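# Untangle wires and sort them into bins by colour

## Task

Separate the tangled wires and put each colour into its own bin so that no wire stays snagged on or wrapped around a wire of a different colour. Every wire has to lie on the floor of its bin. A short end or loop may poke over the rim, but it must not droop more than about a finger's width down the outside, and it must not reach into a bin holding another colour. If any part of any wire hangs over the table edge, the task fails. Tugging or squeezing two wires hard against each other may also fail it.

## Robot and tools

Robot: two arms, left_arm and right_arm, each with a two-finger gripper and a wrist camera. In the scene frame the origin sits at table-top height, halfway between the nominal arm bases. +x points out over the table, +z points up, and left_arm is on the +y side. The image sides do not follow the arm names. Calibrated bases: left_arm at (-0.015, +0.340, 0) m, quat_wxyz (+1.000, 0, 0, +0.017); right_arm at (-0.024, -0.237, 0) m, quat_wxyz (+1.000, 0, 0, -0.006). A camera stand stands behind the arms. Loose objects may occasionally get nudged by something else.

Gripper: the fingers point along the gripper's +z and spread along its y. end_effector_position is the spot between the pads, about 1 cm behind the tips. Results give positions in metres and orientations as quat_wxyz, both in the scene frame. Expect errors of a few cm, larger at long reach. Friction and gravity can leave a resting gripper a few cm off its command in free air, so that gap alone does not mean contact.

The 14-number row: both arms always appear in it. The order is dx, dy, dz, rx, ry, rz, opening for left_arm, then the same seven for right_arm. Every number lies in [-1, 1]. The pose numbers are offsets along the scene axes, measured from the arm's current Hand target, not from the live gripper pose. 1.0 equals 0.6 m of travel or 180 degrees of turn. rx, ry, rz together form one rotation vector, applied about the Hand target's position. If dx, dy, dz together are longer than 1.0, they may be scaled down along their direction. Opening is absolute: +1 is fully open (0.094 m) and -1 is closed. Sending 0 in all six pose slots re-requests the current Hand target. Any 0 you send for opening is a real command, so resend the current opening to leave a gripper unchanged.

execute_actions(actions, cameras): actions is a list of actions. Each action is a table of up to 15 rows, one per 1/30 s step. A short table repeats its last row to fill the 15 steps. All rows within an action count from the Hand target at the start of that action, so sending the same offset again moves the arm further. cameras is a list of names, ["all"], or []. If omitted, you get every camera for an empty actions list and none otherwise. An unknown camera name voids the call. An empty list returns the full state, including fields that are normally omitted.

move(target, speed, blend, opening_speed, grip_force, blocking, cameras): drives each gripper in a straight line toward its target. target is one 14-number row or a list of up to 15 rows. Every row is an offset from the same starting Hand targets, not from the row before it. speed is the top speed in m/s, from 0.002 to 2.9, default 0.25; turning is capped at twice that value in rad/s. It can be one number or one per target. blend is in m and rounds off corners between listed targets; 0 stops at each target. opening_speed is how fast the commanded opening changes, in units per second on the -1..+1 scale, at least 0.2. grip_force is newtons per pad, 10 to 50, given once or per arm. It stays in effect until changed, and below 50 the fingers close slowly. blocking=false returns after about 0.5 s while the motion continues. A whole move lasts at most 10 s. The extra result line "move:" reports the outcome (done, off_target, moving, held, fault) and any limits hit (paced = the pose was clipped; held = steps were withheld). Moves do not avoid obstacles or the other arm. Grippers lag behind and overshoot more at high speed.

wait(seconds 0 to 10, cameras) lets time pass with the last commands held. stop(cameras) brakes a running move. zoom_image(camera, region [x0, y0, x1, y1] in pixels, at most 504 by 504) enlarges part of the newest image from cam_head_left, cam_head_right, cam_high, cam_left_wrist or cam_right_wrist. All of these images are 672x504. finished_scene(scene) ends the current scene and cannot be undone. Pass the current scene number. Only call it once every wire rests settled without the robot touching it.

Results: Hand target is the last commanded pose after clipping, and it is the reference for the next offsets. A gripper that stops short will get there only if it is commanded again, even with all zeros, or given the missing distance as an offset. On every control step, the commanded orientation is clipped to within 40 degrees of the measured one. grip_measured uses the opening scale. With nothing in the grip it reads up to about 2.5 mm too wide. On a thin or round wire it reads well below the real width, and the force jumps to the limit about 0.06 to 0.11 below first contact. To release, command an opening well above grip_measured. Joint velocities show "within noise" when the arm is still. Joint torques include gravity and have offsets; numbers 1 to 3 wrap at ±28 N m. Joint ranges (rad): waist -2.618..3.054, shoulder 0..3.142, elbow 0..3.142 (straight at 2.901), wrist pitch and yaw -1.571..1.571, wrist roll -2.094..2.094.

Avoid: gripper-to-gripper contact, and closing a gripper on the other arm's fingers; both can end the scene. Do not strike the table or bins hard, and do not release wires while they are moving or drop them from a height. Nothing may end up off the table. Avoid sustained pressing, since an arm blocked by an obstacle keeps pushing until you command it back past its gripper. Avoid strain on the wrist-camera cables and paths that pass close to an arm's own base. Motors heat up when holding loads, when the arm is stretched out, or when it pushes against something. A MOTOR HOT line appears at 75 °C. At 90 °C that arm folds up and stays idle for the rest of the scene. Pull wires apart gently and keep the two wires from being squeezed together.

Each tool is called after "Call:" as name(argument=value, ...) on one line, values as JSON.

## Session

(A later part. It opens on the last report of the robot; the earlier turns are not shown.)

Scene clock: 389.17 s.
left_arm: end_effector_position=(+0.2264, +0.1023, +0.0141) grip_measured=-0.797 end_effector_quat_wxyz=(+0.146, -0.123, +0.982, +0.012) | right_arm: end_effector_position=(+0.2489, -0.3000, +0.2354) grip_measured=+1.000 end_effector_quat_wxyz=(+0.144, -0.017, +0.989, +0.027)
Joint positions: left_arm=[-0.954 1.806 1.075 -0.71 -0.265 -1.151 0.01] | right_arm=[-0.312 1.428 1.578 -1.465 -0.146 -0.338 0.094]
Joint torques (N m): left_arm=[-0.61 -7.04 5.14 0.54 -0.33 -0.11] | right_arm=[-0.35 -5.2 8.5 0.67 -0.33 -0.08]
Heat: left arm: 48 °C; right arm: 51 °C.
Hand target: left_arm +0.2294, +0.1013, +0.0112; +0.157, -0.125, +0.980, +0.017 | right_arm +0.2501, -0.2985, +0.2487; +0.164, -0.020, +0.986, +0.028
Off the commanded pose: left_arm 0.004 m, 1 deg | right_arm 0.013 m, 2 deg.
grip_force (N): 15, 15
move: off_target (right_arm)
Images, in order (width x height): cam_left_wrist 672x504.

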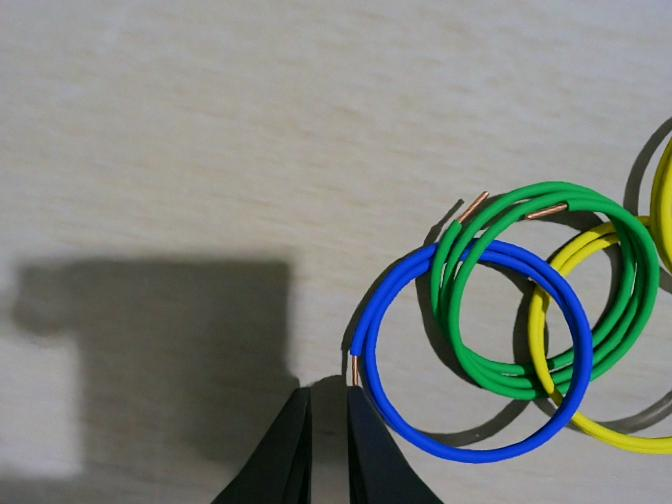

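Call:
move(target=[[0.0,0,0.02,0,0,0,-0.8,0,0,0,0,0,0,1],[0.0065,-0.0045,0.02,0,0,0,-0.8,0,0,0,0,0,0,1],[0.0065,-0.0045,-0.003,0,0,0,-0.8,0,0,0,0,0,0,1]], speed=0.04, cameras=["cam_left_wrist"])

Call:
zoom_image(camera="cam_left_wrist", region=[240, 270, 440, 504])

Scene clock: 408.97 s.
left_arm: end_effector_position=(+0.2316, +0.0955, +0.0156) grip_measured=-0.797 end_effector_quat_wxyz=(+0.149, -0.123, +0.981, +0.007) | right_arm: end_effector_position=(+0.2489, -0.3000, +0.2354) grip_measured=+1.000 end_effector_quat_wxyz=(+0.144, -0.017, +0.989, +0.027)
Joint positions: left_arm=[-0.954 1.825 1.104 -0.709 -0.265 -1.151 0.01] | right_arm=[-0.312 1.428 1.578 -1.465 -0.146 -0.338 0.094]
Joint torques (N m): left_arm=[-0.13 -7.3 4.53 0.6 -0.34 -0.1] | right_arm=[-0.36 -5.19 8.51 0.67 -0.33 -0.08]
Motor temperatures (°C): left_arm=[33 45 49 33 32 33 34] | right_arm=[31 37 51 36 34 32 33]
Heat: left arm: 49 °C; right arm: 51 °C.
Hand target: left_arm +0.2333, +0.0986, +0.0095; +0.157, -0.125, +0.980, +0.017 | right_arm +0.2501, -0.2985, +0.2487; +0.164, -0.020, +0.986, +0.028
Off the commanded pose: left_arm 0.007 m, 1 deg | right_arm 0.013 m, 2 deg.
grip_force (N): 15, 15
move: off_target (right_arm)
Images, in order (width x height): cam_left_wrist 672x504.

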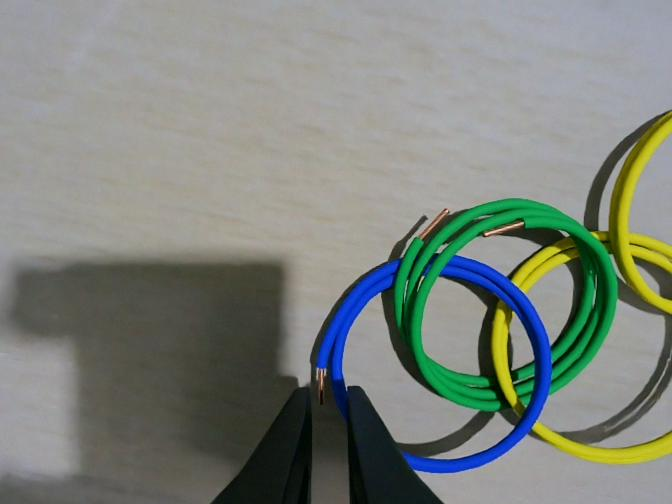

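Scaled by 2.154 from the camera's 672x504 image, which has a finer 960x720 frame.

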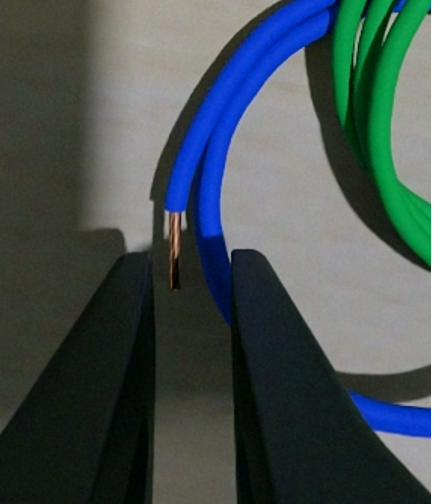

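Call:
move(target=[[0.0,0,0.02,0,0,0,-0.8,0,0,0,0,0,0,1],[-0.002,0.008,0.02,0,0,0,-0.8,0,0,0,0,0,0,1]], speed=0.04, cameras=["cam_left_wrist"])

Call:
zoom_image(camera="cam_left_wrist", region=[240, 270, 440, 504])

Scene clock: 420.03 s.
left_arm: end_effector_position=(+0.2305, +0.0969, +0.0153) grip_measured=-0.797 end_effector_quat_wxyz=(+0.147, -0.123, +0.981, +0.011) | right_arm: end_effector_position=(+0.2489, -0.3000, +0.2354) grip_measured=+1.000 end_effector_quat_wxyz=(+0.144, -0.017, +0.989, +0.027)
Joint positions: left_arm=[-0.954 1.825 1.104 -0.717 -0.265 -1.151 0.01] | right_arm=[-0.312 1.428 1.578 -1.465 -0.146 -0.338 0.094]
Joint torques (N m): left_arm=[0.32 -10.32 4.66 0.25 -0.3 -0.01] | right_arm=[-0.35 -5.2 8.5 0.67 -0.33 -0.08]
Heat: left arm: 48 °C; right arm: 51 °C.
Hand target: left_arm +0.2321, +0.1034, +0.0215; +0.157, -0.125, +0.980, +0.017 | right_arm +0.2501, -0.2985, +0.2487; +0.164, -0.020, +0.986, +0.028
Off the commanded pose: left_arm 0.009 m, 1 deg | right_arm 0.013 m, 2 deg.
grip_force (N): 15, 15
move: off_target (right_arm)
Images, in order (width x height): cam_left_wrist 672x504.

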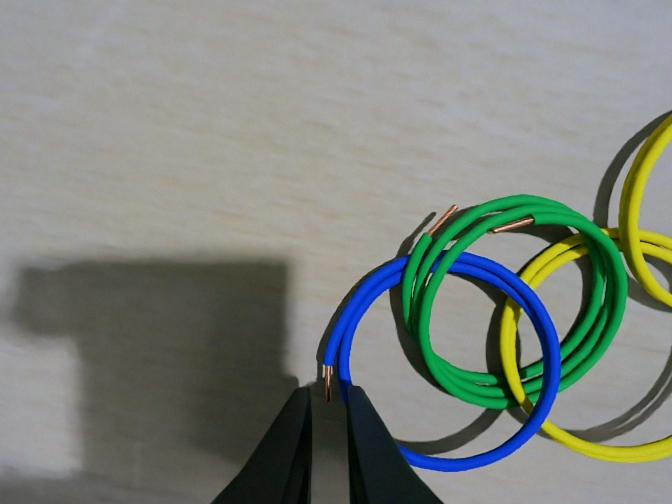

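Scaled by 2.154 from the camera's 672x504 image, which has a finer 960x720 frame.

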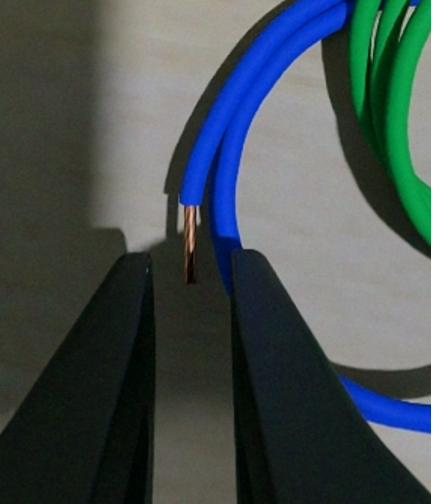

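Call:
move(target=[[0.0,0.0,0.04,0,0,0,-0.8,0,0,0,0,0,0,1],[0,0,0.008,0,0,0,-0.8,0,0,0,0,0,0,1]], speed=0.06, cameras=["cam_left_wrist"])

Call:
zoom_image(camera="cam_left_wrist", region=[240, 270, 440, 504])

Scene clock: 432.10 s.
left_arm: end_effector_position=(+0.2287, +0.0993, +0.0312) grip_measured=-0.797 end_effector_quat_wxyz=(+0.148, -0.123, +0.981, +0.008) | right_arm: end_effector_position=(+0.2489, -0.3000, +0.2354) grip_measured=+1.000 end_effector_quat_wxyz=(+0.144, -0.017, +0.989, +0.027)
Joint positions: left_arm=[-0.954 1.784 1.121 -0.769 -0.265 -1.151 0.01] | right_arm=[-0.312 1.428 1.578 -1.465 -0.146 -0.338 0.094]
Joint torques (N m): left_arm=[0.25 -7.49 4.67 0.61 -0.32 0] | right_arm=[-0.36 -5.19 8.51 0.67 -0.33 -0.08]
Heat: left arm: 48 °C; right arm: 51 °C.
Hand target: left_arm +0.2321, +0.1034, +0.0263; +0.157, -0.125, +0.980, +0.017 | right_arm +0.2501, -0.2985, +0.2487; +0.164, -0.020, +0.986, +0.028
Off the commanded pose: left_arm 0.007 m, 1 deg | right_arm 0.013 m, 2 deg.
grip_force (N): 15, 15
move: off_target (right_arm)
Images, in order (width x height): cam_left_wrist 672x504.

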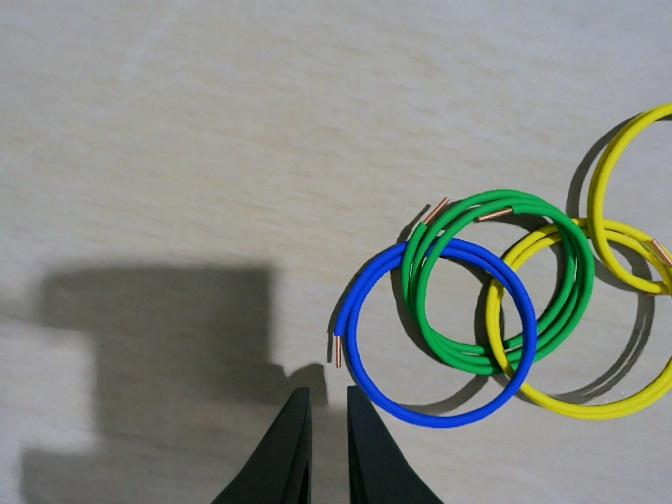

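Scaled by 2.154 from the camera's 672x504 image, which has a finer 960x720 frame.

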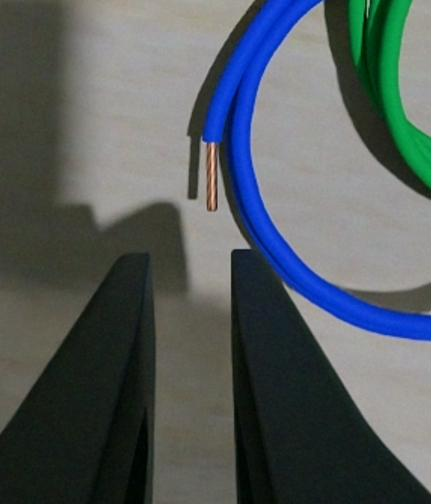

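Call:
move(target=[0.002,0,-0.037,0,0,0,-0.8,0,0,0,0,0,0,1], speed=0.06, cameras=["cam_left_wrist"])

Call:
zoom_image(camera="cam_left_wrist", region=[240, 270, 440, 504])

Scene clock: 441.30 s.
left_arm: end_effector_position=(+0.2294, +0.0984, +0.0097) grip_measured=-0.797 end_effector_quat_wxyz=(+0.149, -0.123, +0.981, +0.007) | right_arm: end_effector_position=(+0.2489, -0.3000, +0.2354) grip_measured=+1.000 end_effector_quat_wxyz=(+0.144, -0.017, +0.989, +0.027)
Joint positions: left_arm=[-0.954 1.823 1.075 -0.682 -0.265 -1.151 0.01] | right_arm=[-0.312 1.428 1.578 -1.465 -0.146 -0.338 0.094]
Joint torques (N m): left_arm=[0.65 -7.19 4.26 0.6 -0.29 0.03] | right_arm=[-0.35 -5.2 8.51 0.67 -0.34 -0.08]
Heat: left arm: 47 °C; right arm: 52 °C.
Hand target: left_arm +0.2333, +0.1034, +0.0041; +0.157, -0.125, +0.980, +0.017 | right_arm +0.2501, -0.2985, +0.2487; +0.164, -0.020, +0.986, +0.028
Off the commanded pose: left_arm 0.008 m, 1 deg | right_arm 0.013 m, 2 deg.
grip_force (N): 15, 15
move: off_target (right_arm)
Images, in order (width x height): cam_left_wrist 672x504.

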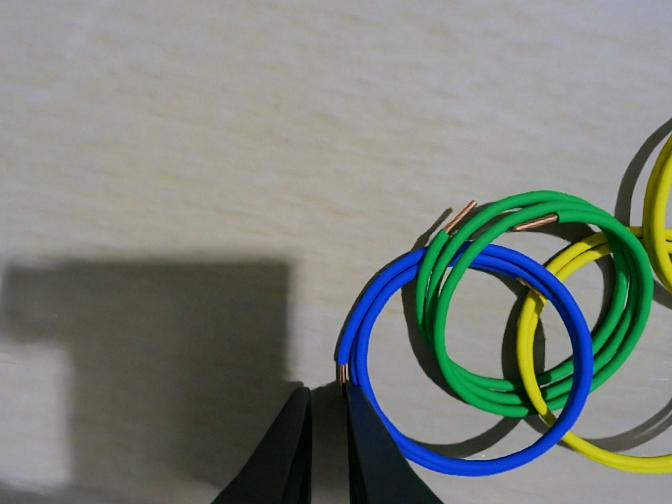

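Scaled by 2.154 from the camera's 672x504 image, which has a finer 960x720 frame.

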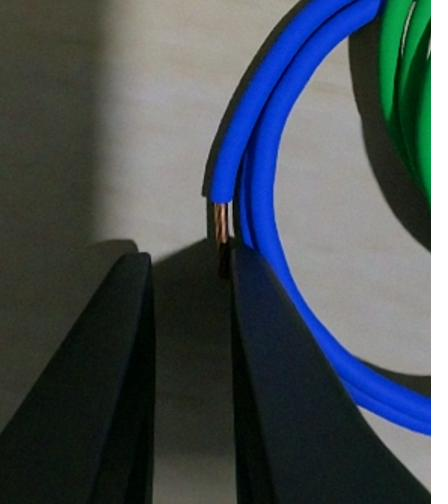

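Call:
move(target=[0,0,0,0,0,0,-1,0,0,0,0,0,0,1], grip_force=[30,30], opening_speed=0.3, cameras=["cam_left_wrist"])

Call:
zoom_image(camera="cam_left_wrist", region=[240, 270, 440, 504])

Scene clock: 462.33 s.
left_arm: end_effector_position=(+0.2296, +0.0981, +0.0097) grip_measured=-0.985 end_effector_quat_wxyz=(+0.149, -0.124, +0.981, +0.007) | right_arm: end_effector_position=(+0.2489, -0.3000, +0.2354) grip_measured=+1.000 end_effector_quat_wxyz=(+0.144, -0.017, +0.989, +0.027)
Joint positions: left_arm=[-0.954 1.823 1.075 -0.681 -0.265 -1.151 0.001] | right_arm=[-0.312 1.428 1.578 -1.465 -0.146 -0.338 0.094]
Joint torques (N m): left_arm=[0.43 -7.31 4.37 0.55 -0.32 0.02] | right_arm=[-0.35 -5.2 8.51 0.67 -0.33 -0.08]
Heat: left arm: 47 °C; right arm: 52 °C.
Hand target: left_arm +0.2334, +0.1034, +0.0041; +0.157, -0.125, +0.980, +0.017 | right_arm +0.2501, -0.2985, +0.2487; +0.164, -0.020, +0.986, +0.028
Off the commanded pose: left_arm 0.009 m, 1 deg | right_arm 0.013 m, 2 deg.
grip_force (N): 30, 30
move: off_target (right_arm)
Images, in order (width x height): cam_left_wrist 672x504.

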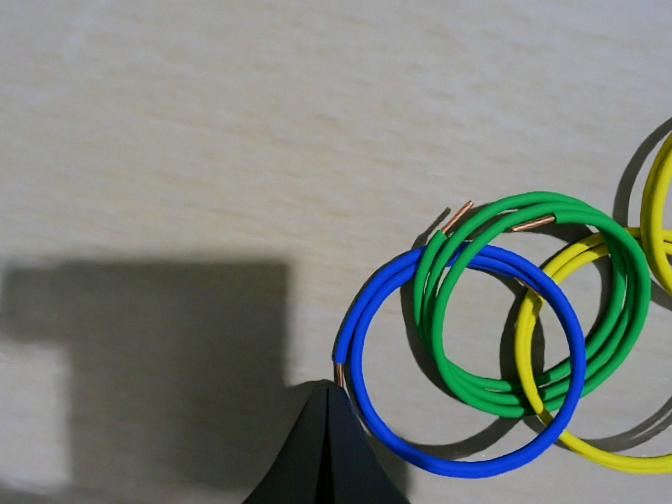

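Scaled by 2.154 from the camera's 672x504 image, which has a finer 960x720 frame.

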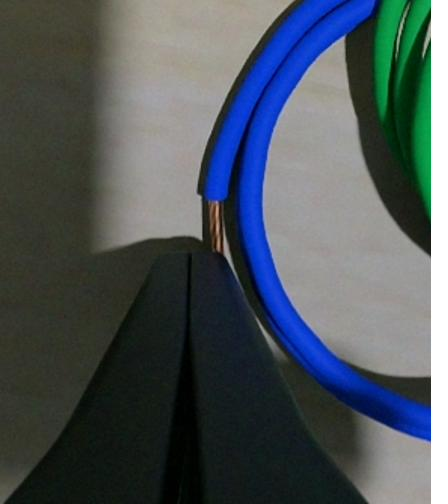

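Call:
move(target=[0.0,0.02,0.05,0,0,0,-1,0,0,0,0,0,0,1], speed=0.06, cameras=["cam_left_wrist"])

Call:
zoom_image(camera="cam_left_wrist", region=[240, 200, 580, 504])

Scene clock: 471.57 s.
left_arm: end_effector_position=(+0.2289, +0.1119, +0.0252) grip_measured=-0.985 end_effector_quat_wxyz=(+0.146, -0.125, +0.981, +0.014) | right_arm: end_effector_position=(+0.2489, -0.3000, +0.2354) grip_measured=+1.000 end_effector_quat_wxyz=(+0.144, -0.017, +0.989, +0.027)
Joint positions: left_arm=[-0.931 1.767 1.075 -0.746 -0.265 -1.131 0.001] | right_arm=[-0.312 1.428 1.578 -1.465 -0.146 -0.338 0.094]
Joint torques (N m): left_arm=[0.64 -9.59 6.08 0.24 -0.29 0.01] | right_arm=[-0.36 -5.2 8.51 0.67 -0.33 -0.08]
Heat: left arm: 48 °C; right arm: 52 °C.
Hand target: left_arm +0.2334, +0.1154, +0.0340; +0.157, -0.125, +0.980, +0.017 | right_arm +0.2501, -0.2985, +0.2487; +0.164, -0.020, +0.986, +0.028
Off the commanded pose: left_arm 0.011 m, 1 deg | right_arm 0.013 m, 2 deg.
grip_force (N): 30, 30
move: off_target (left_arm, right_arm)
Images, in order (width x height): cam_left_wrist 672x504.

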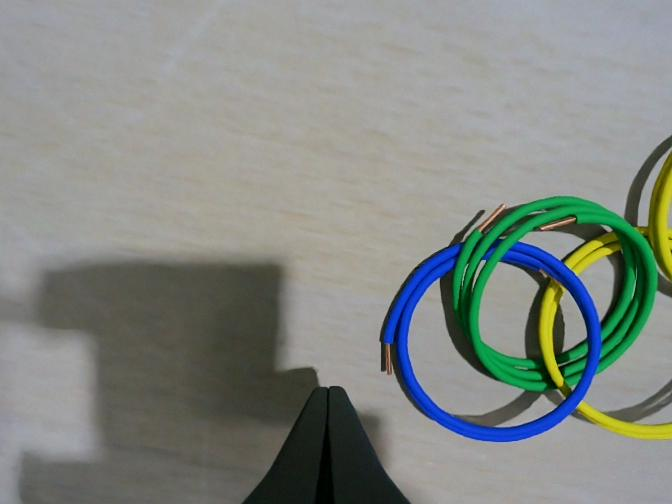

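Scaled by 1.482 from the camera's 672x504 image, which has a finer 960x720 frame.

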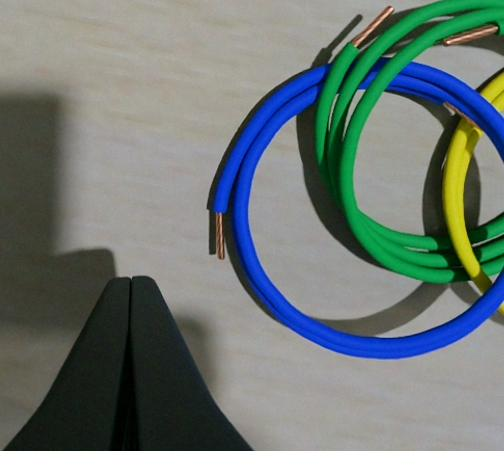

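Call:
move(target=[0.008,-0.02,0,0,0,0,-0.8,0,0,0,0,0,0,1], speed=0.06, cameras=["cam_left_wrist"])

Call:
zoom_image(camera="cam_left_wrist", region=[240, 270, 440, 504])

Scene clock: 484.93 s.
left_arm: end_effector_position=(+0.2366, +0.1024, +0.0338) grip_measured=-0.803 end_effector_quat_wxyz=(+0.152, -0.126, +0.980, +0.004) | right_arm: end_effector_position=(+0.2489, -0.3000, +0.2354) grip_measured=+1.000 end_effector_quat_wxyz=(+0.144, -0.017, +0.989, +0.027)
Joint positions: left_arm=[-0.931 1.778 1.122 -0.759 -0.265 -1.131 0.009] | right_arm=[-0.312 1.428 1.578 -1.465 -0.146 -0.338 0.094]
Joint torques (N m): left_arm=[-0.46 -7.17 6.74 0.27 -0.32 -0.05] | right_arm=[-0.36 -5.2 8.51 0.67 -0.33 -0.08]
Heat: left arm: 49 °C; right arm: 52 °C.
Hand target: left_arm +0.2382, +0.1034, +0.0341; +0.157, -0.125, +0.980, +0.017 | right_arm +0.2501, -0.2985, +0.2487; +0.164, -0.020, +0.986, +0.028
Off the commanded pose: left_arm 0.002 m, 2 deg | right_arm 0.013 m, 2 deg.
grip_force (N): 30, 30
move: off_target (right_arm)
Images, in order (width x height): cam_left_wrist 672x504.

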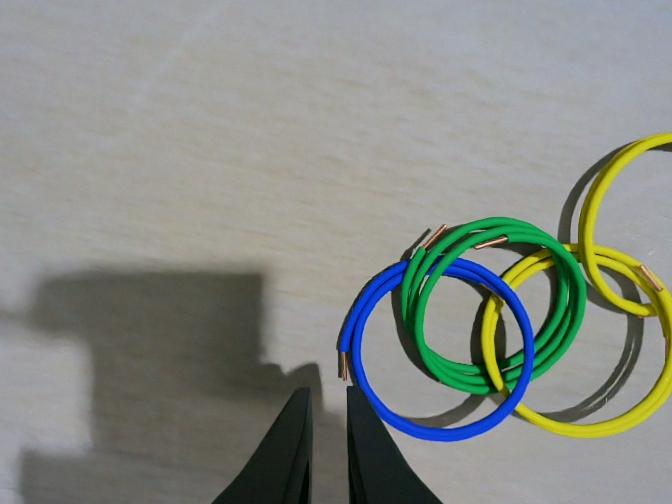

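Scaled by 2.154 from the camera's 672x504 image, which has a finer 960x720 frame.

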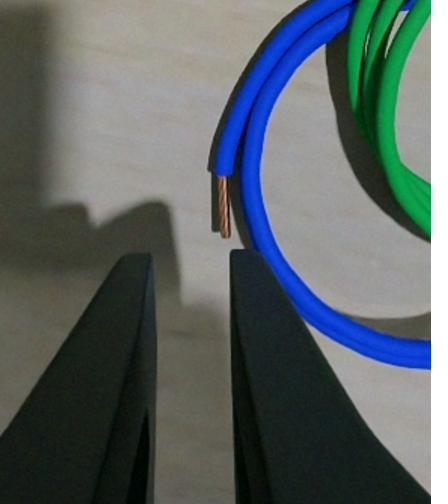

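Call:
move(target=[0.001,-0.001,-0.05,0,0,0,-0.8,0,0,0,0,0,0,1], speed=0.06, cameras=["cam_left_wrist"])

Call:
zoom_image(camera="cam_left_wrist", region=[240, 270, 440, 504])

Scene clock: 496.70 s.
left_arm: end_effector_position=(+0.2360, +0.1031, +0.0096) grip_measured=-0.803 end_effector_quat_wxyz=(+0.146, -0.125, +0.981, +0.014) | right_arm: end_effector_position=(+0.2489, -0.3000, +0.2354) grip_measured=+1.000 end_effector_quat_wxyz=(+0.144, -0.017, +0.989, +0.027)
Joint positions: left_arm=[-0.931 1.835 1.091 -0.695 -0.265 -1.131 0.009] | right_arm=[-0.312 1.428 1.578 -1.465 -0.146 -0.338 0.094]
Joint torques (N m): left_arm=[-0.66 -7.34 4.48 0.74 -0.32 -0.04] | right_arm=[-0.36 -5.2 8.5 0.67 -0.33 -0.08]
Heat: left arm: 48 °C; right arm: 52 °C.
Hand target: left_arm +0.2388, +0.1029, +0.0040; +0.157, -0.125, +0.980, +0.017 | right_arm +0.2501, -0.2985, +0.2487; +0.164, -0.020, +0.986, +0.028
Off the commanded pose: left_arm 0.006 m, 1 deg | right_arm 0.013 m, 2 deg.
grip_force (N): 30, 30
move: off_target (right_arm)
Images, in order (width x height): cam_left_wrist 672x504.

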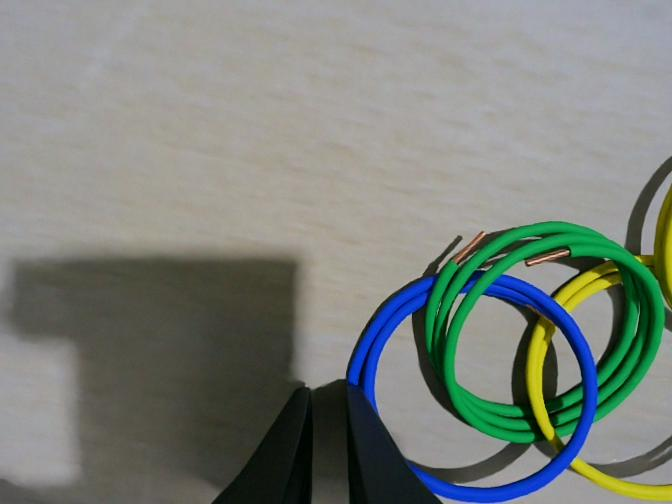

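Scaled by 2.154 from the camera's 672x504 image, which has a finer 960x720 frame.

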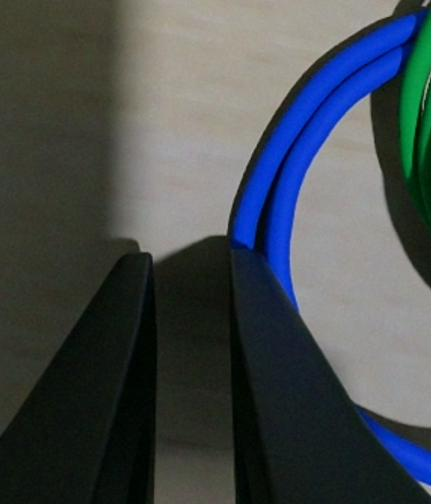

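Call:
move(target=[[0,0,0.05,0,0,0,-0.8,0,0,0,0,0,0,1],[0,-0.0085,0.05,0,0,0,-0.8,0,0,0,0,0,0,1]], speed=0.08)

Scene clock: 505.03 s.
left_arm: end_effector_position=(+0.2364, +0.0981, +0.0276) grip_measured=-0.803 end_effector_quat_wxyz=(+0.147, -0.122, +0.982, +0.012) | right_arm: end_effector_position=(+0.2489, -0.3000, +0.2354) grip_measured=+1.000 end_effector_quat_wxyz=(+0.144, -0.017, +0.989, +0.027)
Joint positions: left_arm=[-0.939 1.815 1.145 -0.767 -0.265 -1.134 0.009] | right_arm=[-0.312 1.428 1.578 -1.465 -0.146 -0.338 0.094]
Joint torques (N m): left_arm=[-0.69 -8.76 6.71 0.27 -0.32 -0.08] | right_arm=[-0.36 -5.2 8.51 0.67 -0.34 -0.08]
Heat: left arm: 48 °C; right arm: 52 °C.
Hand target: left_arm +0.2387, +0.0976, +0.0340; +0.157, -0.125, +0.980, +0.017 | right_arm +0.2501, -0.2985, +0.2487; +0.164, -0.020, +0.986, +0.028
Off the commanded pose: left_arm 0.007 m, 1 deg | right_arm 0.013 m, 2 deg.
grip_force (N): 30, 30
move: off_target (right_arm)

Call:
move(target=[[0,0.006,-0.03,0,0,0,-0.8,0,0,0,0,0,0,1],[0,0.006,-0.05,0,0,0,-0.8,0,0,0,0,0,0,1]], speed=0.06, cameras=["cam_left_wrist"])

Call:
zoom_image(camera="cam_left_wrist", region=[240, 270, 440, 504])

Scene clock: 514.70 s.
left_arm: end_effector_position=(+0.2364, +0.0982, +0.0100) grip_measured=-0.803 end_effector_quat_wxyz=(+0.149, -0.123, +0.981, +0.009) | right_arm: end_effector_position=(+0.2489, -0.3000, +0.2354) grip_measured=+1.000 end_effector_quat_wxyz=(+0.144, -0.017, +0.989, +0.027)
Joint positions: left_arm=[-0.939 1.839 1.097 -0.686 -0.265 -1.134 0.009] | right_arm=[-0.312 1.428 1.578 -1.465 -0.146 -0.338 0.094]
Joint torques (N m): left_arm=[0.02 -7.39 4.46 0.6 -0.32 -0.05] | right_arm=[-0.36 -5.19 8.5 0.67 -0.33 -0.08]
Heat: left arm: 48 °C; right arm: 52 °C.
Hand target: left_arm +0.2388, +0.1012, +0.0041; +0.157, -0.125, +0.980, +0.017 | right_arm +0.2501, -0.2985, +0.2487; +0.164, -0.020, +0.986, +0.028
Off the commanded pose: left_arm 0.007 m, 1 deg | right_arm 0.013 m, 2 deg.
grip_force (N): 30, 30
move: off_target (right_arm)
Images, in order (width x height): cam_left_wrist 672x504.

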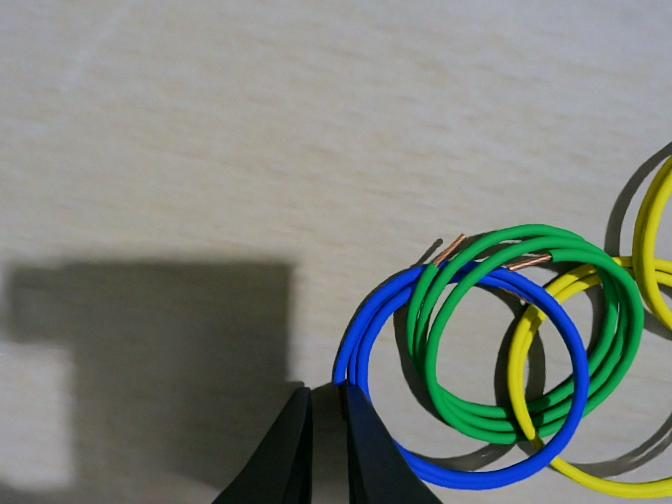

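Scaled by 2.154 from the camera's 672x504 image, which has a finer 960x720 frame.

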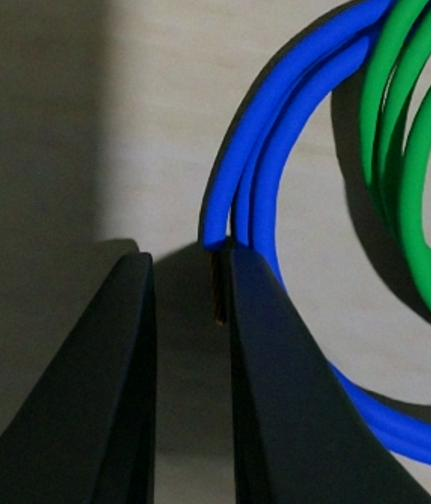

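Perfect straddle with copper inside. Close.

Call:
move(target=[0,0,0,0,0,0,-1,0,0,0,0,0,0,1], opening_speed=0.3)

Call:
move(target=[0,0.01,0.05,0,0,0,-1,0,0,0,0,0,0,1], speed=0.06, cameras=["cam_left_wrist"])

Call:
zoom_image(camera="cam_left_wrist", region=[240, 200, 580, 504])

Scene clock: 524.43 s.
left_arm: end_effector_position=(+0.2369, +0.0976, +0.0101) grip_measured=-0.985 end_effector_quat_wxyz=(+0.150, -0.123, +0.981, +0.008) | right_arm: end_effector_position=(+0.2489, -0.3000, +0.2354) grip_measured=+1.000 end_effector_quat_wxyz=(+0.144, -0.017, +0.989, +0.027)
Joint positions: left_arm=[-0.939 1.839 1.097 -0.683 -0.265 -1.134 0.001] | right_arm=[-0.312 1.428 1.578 -1.465 -0.146 -0.338 0.094]
Joint torques (N m): left_arm=[0.12 -7.27 4.48 0.64 -0.32 -0.05] | right_arm=[-0.38 -5.2 8.5 0.67 -0.34 -0.08]
Heat: left arm: 47 °C; right arm: 52 °C.
Hand target: left_arm +0.2388, +0.1012, +0.0041; +0.157, -0.125, +0.980, +0.017 | right_arm +0.2501, -0.2985, +0.2487; +0.164, -0.020, +0.986, +0.028
Off the commanded pose: left_arm 0.007 m, 1 deg | right_arm 0.013 m, 2 deg.
grip_force (N): 30, 30
move: off_target (right_arm)

Scene clock: 525.57 s.
left_arm: end_effector_position=(+0.2326, +0.1052, +0.0234) grip_measured=-0.985 end_effector_quat_wxyz=(+0.145, -0.124, +0.982, +0.016) | right_arm: end_effector_position=(+0.2489, -0.3000, +0.2354) grip_measured=+1.000 end_effector_quat_wxyz=(+0.144, -0.017, +0.989, +0.027)
Joint positions: left_arm=[-0.935 1.802 1.111 -0.754 -0.265 -1.134 0.001] | right_arm=[-0.312 1.428 1.578 -1.465 -0.146 -0.338 0.094]
Joint torques (N m): left_arm=[0.5 -9.76 6.53 0.23 -0.29 0.02] | right_arm=[-0.36 -5.22 8.51 0.67 -0.33 -0.08]
Heat: left arm: 47 °C; right arm: 52 °C.
Hand target: left_arm +0.2387, +0.1073, +0.0341; +0.157, -0.125, +0.980, +0.017 | right_arm +0.2501, -0.2985, +0.2487; +0.164, -0.020, +0.986, +0.028
Off the commanded pose: left_arm 0.013 m, 1 deg | right_arm 0.013 m, 2 deg.
grip_force (N): 30, 30
move: off_target (left_arm, right_arm)
Images, in order (width x height): cam_left_wrist 672x504.

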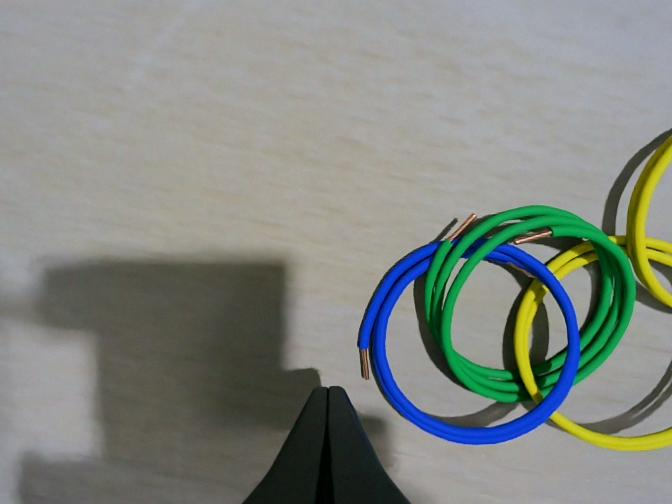

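Scaled by 1.482 from the camera's 672x504 image, which has a finer 960x720 frame.

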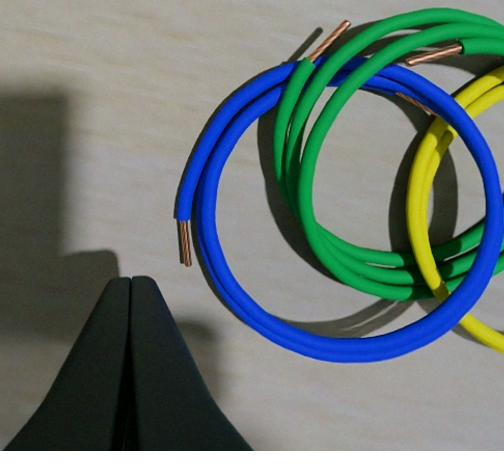

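Call:
move(target=[[0.003,-0.016,0.0,0,0,0,-0.8,0,0,0,0,0,0,1],[0.003,-0.01,-0.02,0,0,0,-0.8,0,0,0,0,0,0,1],[0.003,-0.01,-0.048,0,0,0,-0.8,0,0,0,0,0,0,1]], speed=0.08, cameras=["cam_left_wrist"])

Call:
zoom_image(camera="cam_left_wrist", region=[240, 270, 440, 504])

Scene clock: 561.00 s.
left_arm: end_effector_position=(+0.2376, +0.0988, +0.0100) grip_measured=-0.803 end_effector_quat_wxyz=(+0.149, -0.125, +0.981, +0.010) | right_arm: end_effector_position=(+0.2489, -0.3000, +0.2354) grip_measured=+1.000 end_effector_quat_wxyz=(+0.144, -0.017, +0.989, +0.027)
Joint positions: left_arm=[-0.935 1.843 1.102 -0.69 -0.265 -1.134 0.009] | right_arm=[-0.312 1.428 1.578 -1.465 -0.146 -0.338 0.094]
Joint torques (N m): left_arm=[0.03 -7.56 4.55 0.67 -0.33 -0.05] | right_arm=[-0.35 -5.19 8.51 0.67 -0.34 -0.08]
Motor temperatures (°C): left_arm=[33 50 47 33 32 33 35] | right_arm=[31 37 53 36 34 32 33]
Heat: left arm: 50 °C; right arm: 53 °C.
Hand target: left_arm +0.2405, +0.1013, +0.0052; +0.157, -0.125, +0.980, +0.017 | right_arm +0.2501, -0.2985, +0.2487; +0.164, -0.020, +0.986, +0.028
Off the commanded pose: left_arm 0.006 m, 1 deg | right_arm 0.013 m, 2 deg.
grip_force (N): 30, 30
move: off_target (right_arm)
Images, in order (width x height): cam_left_wrist 672x504.

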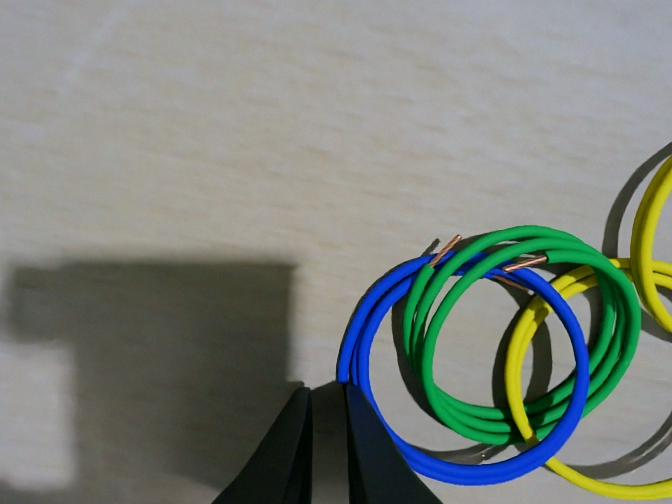

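Scaled by 2.154 from the camera's 672x504 image, which has a finer 960x720 frame.

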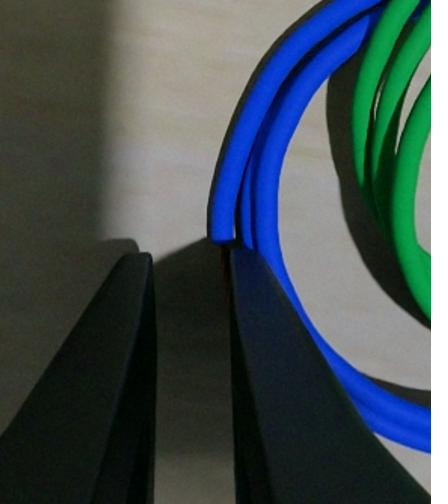

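Call:
move(target=[[0.004,0.001,-0.014,0,0,0,-0.8,0,0,0,0,0,0,1]], speed=0.04, cameras=["cam_left_wrist"])

Call:
zoom_image(camera="cam_left_wrist", region=[240, 270, 440, 504])

Scene clock: 567.83 s.
left_arm: end_effector_position=(+0.2396, +0.0963, +0.0086) grip_measured=-0.803 end_effector_quat_wxyz=(+0.152, -0.125, +0.980, +0.005) | right_arm: end_effector_position=(+0.2489, -0.3000, +0.2354) grip_measured=+1.000 end_effector_quat_wxyz=(+0.144, -0.017, +0.989, +0.027)
Joint positions: left_arm=[-0.935 1.846 1.099 -0.67 -0.265 -1.134 0.009] | right_arm=[-0.312 1.428 1.578 -1.465 -0.146 -0.338 0.094]
Joint torques (N m): left_arm=[0.73 -6.5 3.99 0.81 -0.28 0.04] | right_arm=[-0.35 -5.2 8.51 0.67 -0.33 -0.08]
Heat: left arm: 49 °C; right arm: 53 °C.
Hand target: left_arm +0.2429, +0.1019, -0.0031; +0.157, -0.125, +0.980, +0.017 | right_arm +0.2501, -0.2985, +0.2487; +0.164, -0.020, +0.986, +0.028
Off the commanded pose: left_arm 0.013 m, 1 deg | right_arm 0.013 m, 2 deg.
grip_force (N): 30, 30
move: off_target (left_arm, right_arm)
Images, in order (width x height): cam_left_wrist 672x504.

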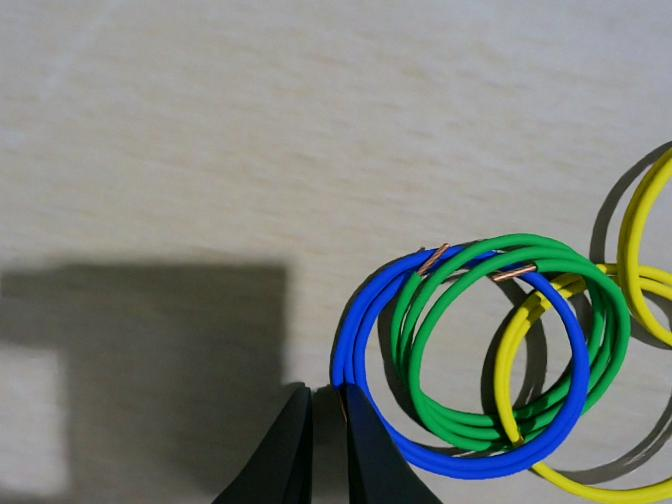

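Scaled by 2.154 from the camera's 672x504 image, which has a finer 960x720 frame.

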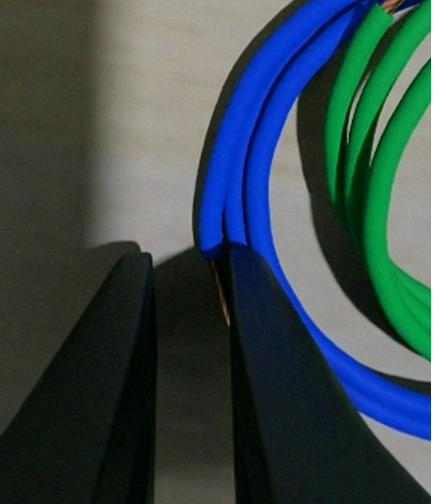

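Call:
move(target=[0,0,0.004,0,0,0,-1,0,0,0,0,0,0,1], opening_speed=0.3, cameras=["cam_left_wrist"])

Call:
zoom_image(camera="cam_left_wrist", region=[240, 270, 440, 504])

Call:
move(target=[0,0.005,0.06,0,0,0,-1,0,0,0,0,0,0,1], speed=0.06, cameras=["cam_left_wrist"])

Call:
zoom_image(camera="cam_left_wrist", region=[240, 200, 580, 504])

Scene clock: 600.73 s.
left_arm: end_effector_position=(+0.2403, +0.0934, +0.0087) grip_measured=-0.985 end_effector_quat_wxyz=(+0.151, -0.126, +0.980, -0.002) | right_arm: end_effector_position=(+0.2489, -0.3000, +0.2354) grip_measured=+1.000 end_effector_quat_wxyz=(+0.144, -0.017, +0.989, +0.027)
Joint positions: left_arm=[-0.935 1.846 1.099 -0.66 -0.258 -1.134 0.001] | right_arm=[-0.312 1.428 1.578 -1.465 -0.146 -0.338 0.094]
Joint torques (N m): left_arm=[0.7 -6.79 4.08 0.65 -0.37 0.03] | right_arm=[-0.35 -5.2 8.51 0.67 -0.33 -0.08]
Heat: left arm: 46 °C; right arm: 53 °C.
Hand target: left_arm +0.2430, +0.1019, -0.0007; +0.157, -0.125, +0.980, +0.017 | right_arm +0.2501, -0.2985, +0.2487; +0.164, -0.020, +0.986, +0.028
Off the commanded pose: left_arm 0.013 m, 2 deg | right_arm 0.013 m, 2 deg.
grip_force (N): 30, 30
move: off_target (left_arm, right_arm)
Images, in order (width x height): cam_left_wrist 672x504.

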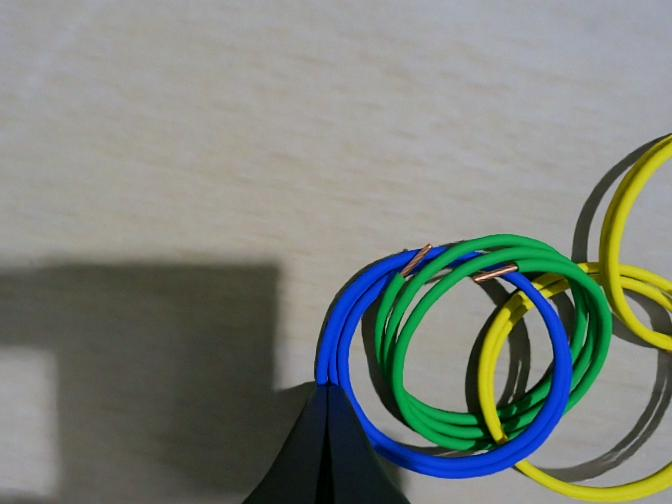

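Scaled by 2.154 from the camera's 672x504 image, which has a finer 960x720 frame.

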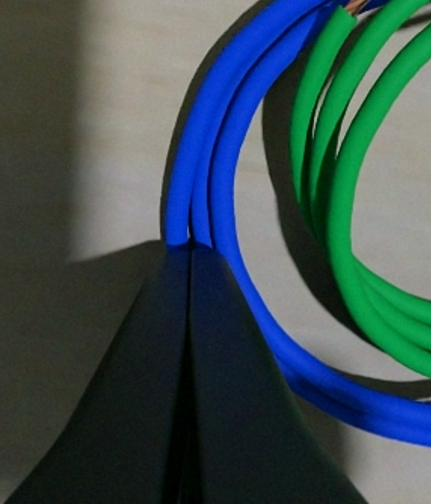

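Scene clock: 602.00 s.
left_arm: end_effector_position=(+0.2364, +0.1024, +0.0243) grip_measured=-0.985 end_effector_quat_wxyz=(+0.143, -0.124, +0.982, +0.015) | right_arm: end_effector_position=(+0.2489, -0.3000, +0.2354) grip_measured=+1.000 end_effector_quat_wxyz=(+0.144, -0.017, +0.989, +0.027)
Joint positions: left_arm=[-0.929 1.816 1.134 -0.762 -0.26 -1.128 0.001] | right_arm=[-0.312 1.428 1.578 -1.465 -0.146 -0.338 0.094]
Joint torques (N m): left_arm=[0.57 -10.11 6.56 0.22 -0.31 0] | right_arm=[-0.35 -5.19 8.51 0.67 -0.33 -0.08]
Heat: left arm: 46 °C; right arm: 53 °C.
Hand target: left_arm +0.2428, +0.1049, +0.0352; +0.157, -0.125, +0.980, +0.017 | right_arm +0.2501, -0.2985, +0.2487; +0.164, -0.020, +0.986, +0.028
Off the commanded pose: left_arm 0.013 m, 2 deg | right_arm 0.013 m, 2 deg.
grip_force (N): 30, 30
move: off_target (left_arm, right_arm)
Images, in order (width x height): cam_left_wrist 672x504.

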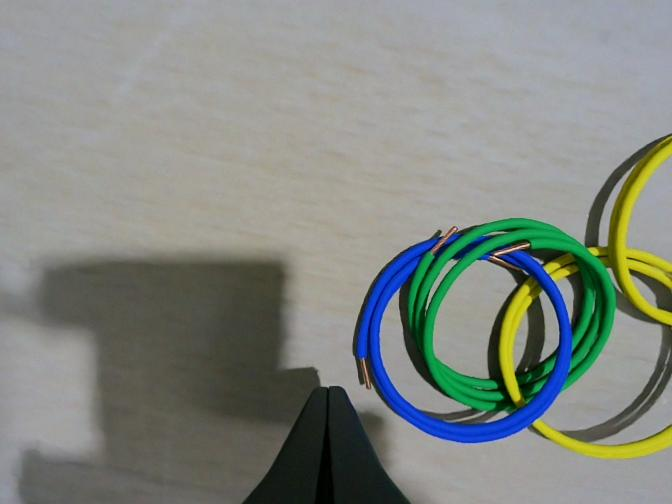

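Scaled by 1.482 from the camera's 672x504 image, which has a finer 960x720 frame.

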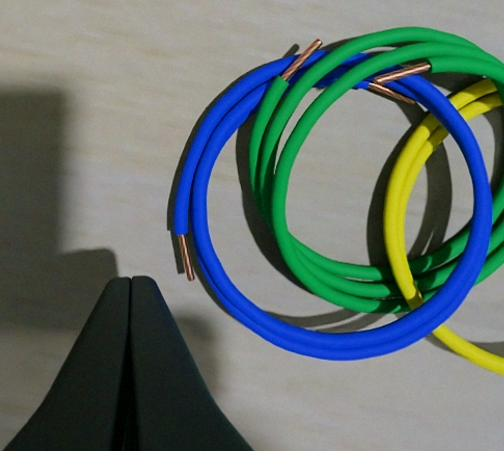

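Call:
move(target=[[0.017,-0.002,0.003,0,0,-0.061,-0.87,0,0,0,0,0,0,1]], speed=0.08, cameras=["cam_left_wrist"])

Call:
zoom_image(camera="cam_left_wrist", region=[240, 270, 440, 504])

Scene clock: 638.33 s.
left_arm: end_effector_position=(+0.2471, +0.1042, +0.0297) grip_measured=-0.873 end_effector_quat_wxyz=(+0.143, -0.029, +0.989, +0.011) | right_arm: end_effector_position=(+0.2489, -0.3000, +0.2354) grip_measured=+1.000 end_effector_quat_wxyz=(+0.144, -0.017, +0.989, +0.027)
Joint positions: left_arm=[-0.889 1.798 1.134 -0.739 -0.235 -0.893 0.006] | right_arm=[-0.312 1.428 1.578 -1.465 -0.146 -0.338 0.094]
Joint torques (N m): left_arm=[0.55 -10.18 4.92 0.69 -0.17 0.07] | right_arm=[-0.35 -5.2 8.51 0.67 -0.33 -0.08]
Heat: left arm: 47 °C; right arm: 53 °C.
Hand target: left_arm +0.2531, +0.1036, +0.0371; +0.158, -0.031, +0.987, +0.002 | right_arm +0.2501, -0.2985, +0.2487; +0.164, -0.020, +0.986, +0.028
Off the commanded pose: left_arm 0.009 m, 2 deg | right_arm 0.013 m, 2 deg.
grip_force (N): 30, 30
move: off_target (right_arm)
Images, in order (width x height): cam_left_wrist 672x504.

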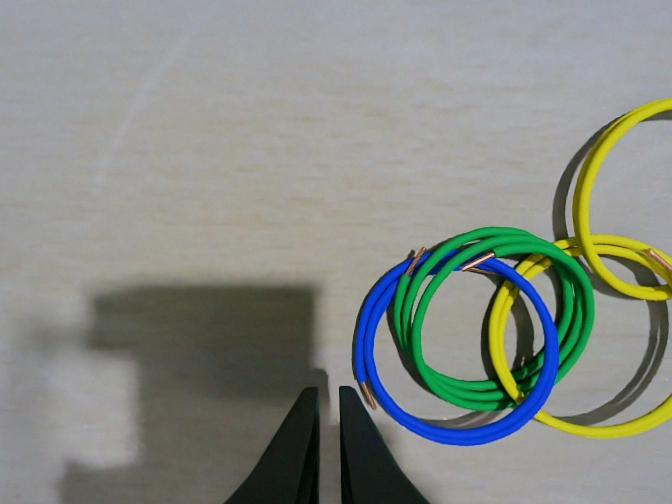

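Scaled by 2.154 from the camera's 672x504 image, which has a finer 960x720 frame.

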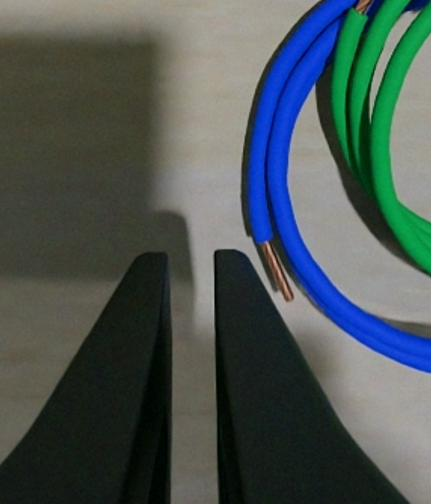

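Call:
move(target=[[0.0,-0.014,0.0,0,0,0,-0.87,0,0,0,0,0,0,1]], speed=0.08, cameras=["cam_left_wrist"])

Call:
zoom_image(camera="cam_left_wrist", region=[240, 270, 440, 504])

Scene clock: 653.83 s.
left_arm: end_effector_position=(+0.2463, +0.1033, +0.0297) grip_measured=-0.873 end_effector_quat_wxyz=(+0.143, -0.027, +0.989, +0.011) | right_arm: end_effector_position=(+0.2489, -0.3000, +0.2354) grip_measured=+1.000 end_effector_quat_wxyz=(+0.144, -0.017, +0.989, +0.027)
Joint positions: left_arm=[-0.892 1.798 1.134 -0.739 -0.235 -0.893 0.006] | right_arm=[-0.312 1.428 1.578 -1.465 -0.146 -0.338 0.094]
Joint torques (N m): left_arm=[-0.53 -8.44 7.15 0.57 -0.19 -0.11] | right_arm=[-0.35 -5.22 8.51 0.67 -0.33 -0.08]
Heat: left arm: 48 °C; right arm: 53 °C.
Hand target: left_arm +0.2531, +0.0953, +0.0371; +0.158, -0.031, +0.987, +0.002 | right_arm +0.2501, -0.2985, +0.2487; +0.164, -0.020, +0.986, +0.028
Off the commanded pose: left_arm 0.013 m, 2 deg | right_arm 0.013 m, 2 deg.
grip_force (N): 30, 30
move: off_target (left_arm, right_arm)
Images, in order (width x height): cam_left_wrist 672x504.

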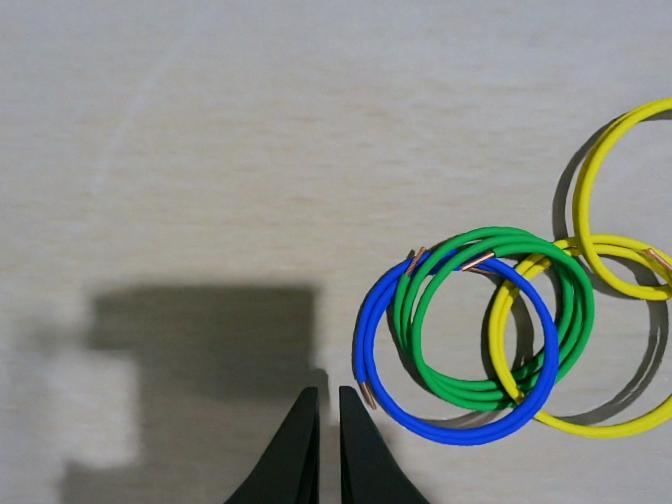

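Scaled by 2.154 from the camera's 672x504 image, which has a finer 960x720 frame.

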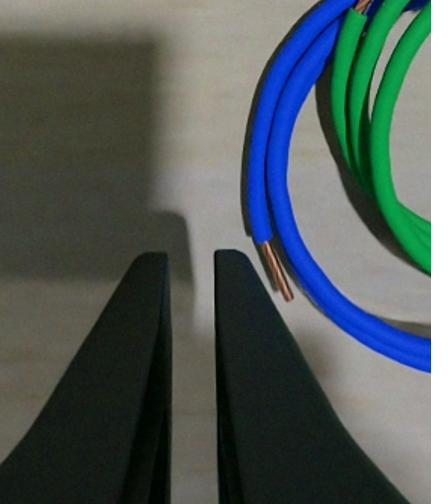

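Call:
move(target=[[0.0,-0.008,0.0,0,0,0,-0.87,0,0,0,0,0,0,1]], speed=0.08, cameras=["cam_left_wrist"])

Call:
zoom_image(camera="cam_left_wrist", region=[240, 270, 440, 504])

Scene clock: 662.63 s.
left_arm: end_effector_position=(+0.2488, +0.0956, +0.0353) grip_measured=-0.873 end_effector_quat_wxyz=(+0.149, -0.027, +0.988, +0.002) | right_arm: end_effector_position=(+0.2489, -0.3000, +0.2354) grip_measured=+1.000 end_effector_quat_wxyz=(+0.144, -0.017, +0.989, +0.027)
Joint positions: left_arm=[-0.901 1.798 1.154 -0.739 -0.235 -0.9 0.006] | right_arm=[-0.312 1.428 1.578 -1.465 -0.146 -0.338 0.094]
Joint torques (N m): left_arm=[-0.68 -7.43 6.83 0.53 -0.18 -0.13] | right_arm=[-0.36 -5.19 8.5 0.68 -0.33 -0.08]
Heat: left arm: 48 °C; right arm: 53 °C.
Hand target: left_arm +0.2532, +0.0905, +0.0371; +0.158, -0.031, +0.987, +0.002 | right_arm +0.2501, -0.2985, +0.2487; +0.164, -0.020, +0.986, +0.028
Off the commanded pose: left_arm 0.007 m, 1 deg | right_arm 0.013 m, 2 deg.
grip_force (N): 30, 30
move: off_target (right_arm)
Images, in order (width x height): cam_left_wrist 672x504.

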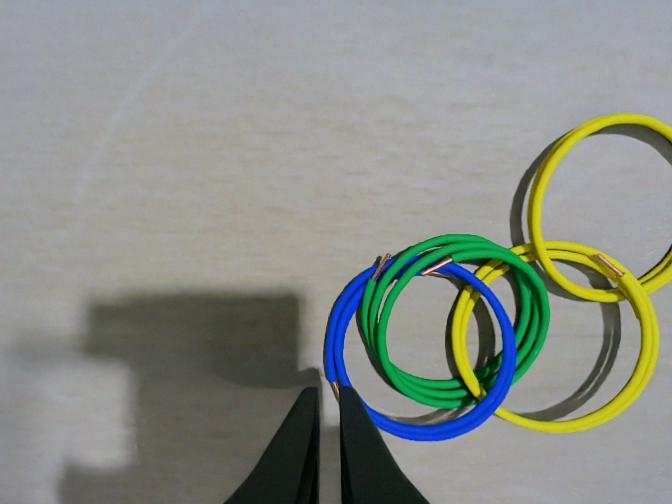

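Scaled by 2.154 from the camera's 672x504 image, which has a finer 960x720 frame.

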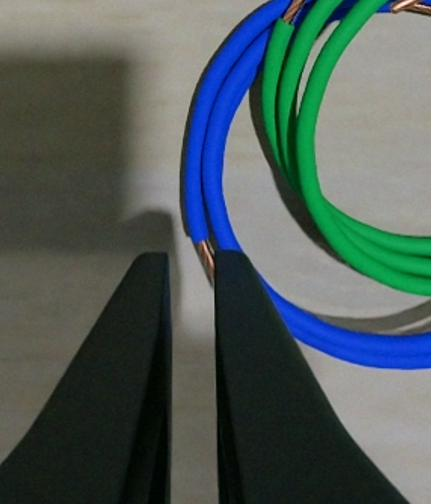

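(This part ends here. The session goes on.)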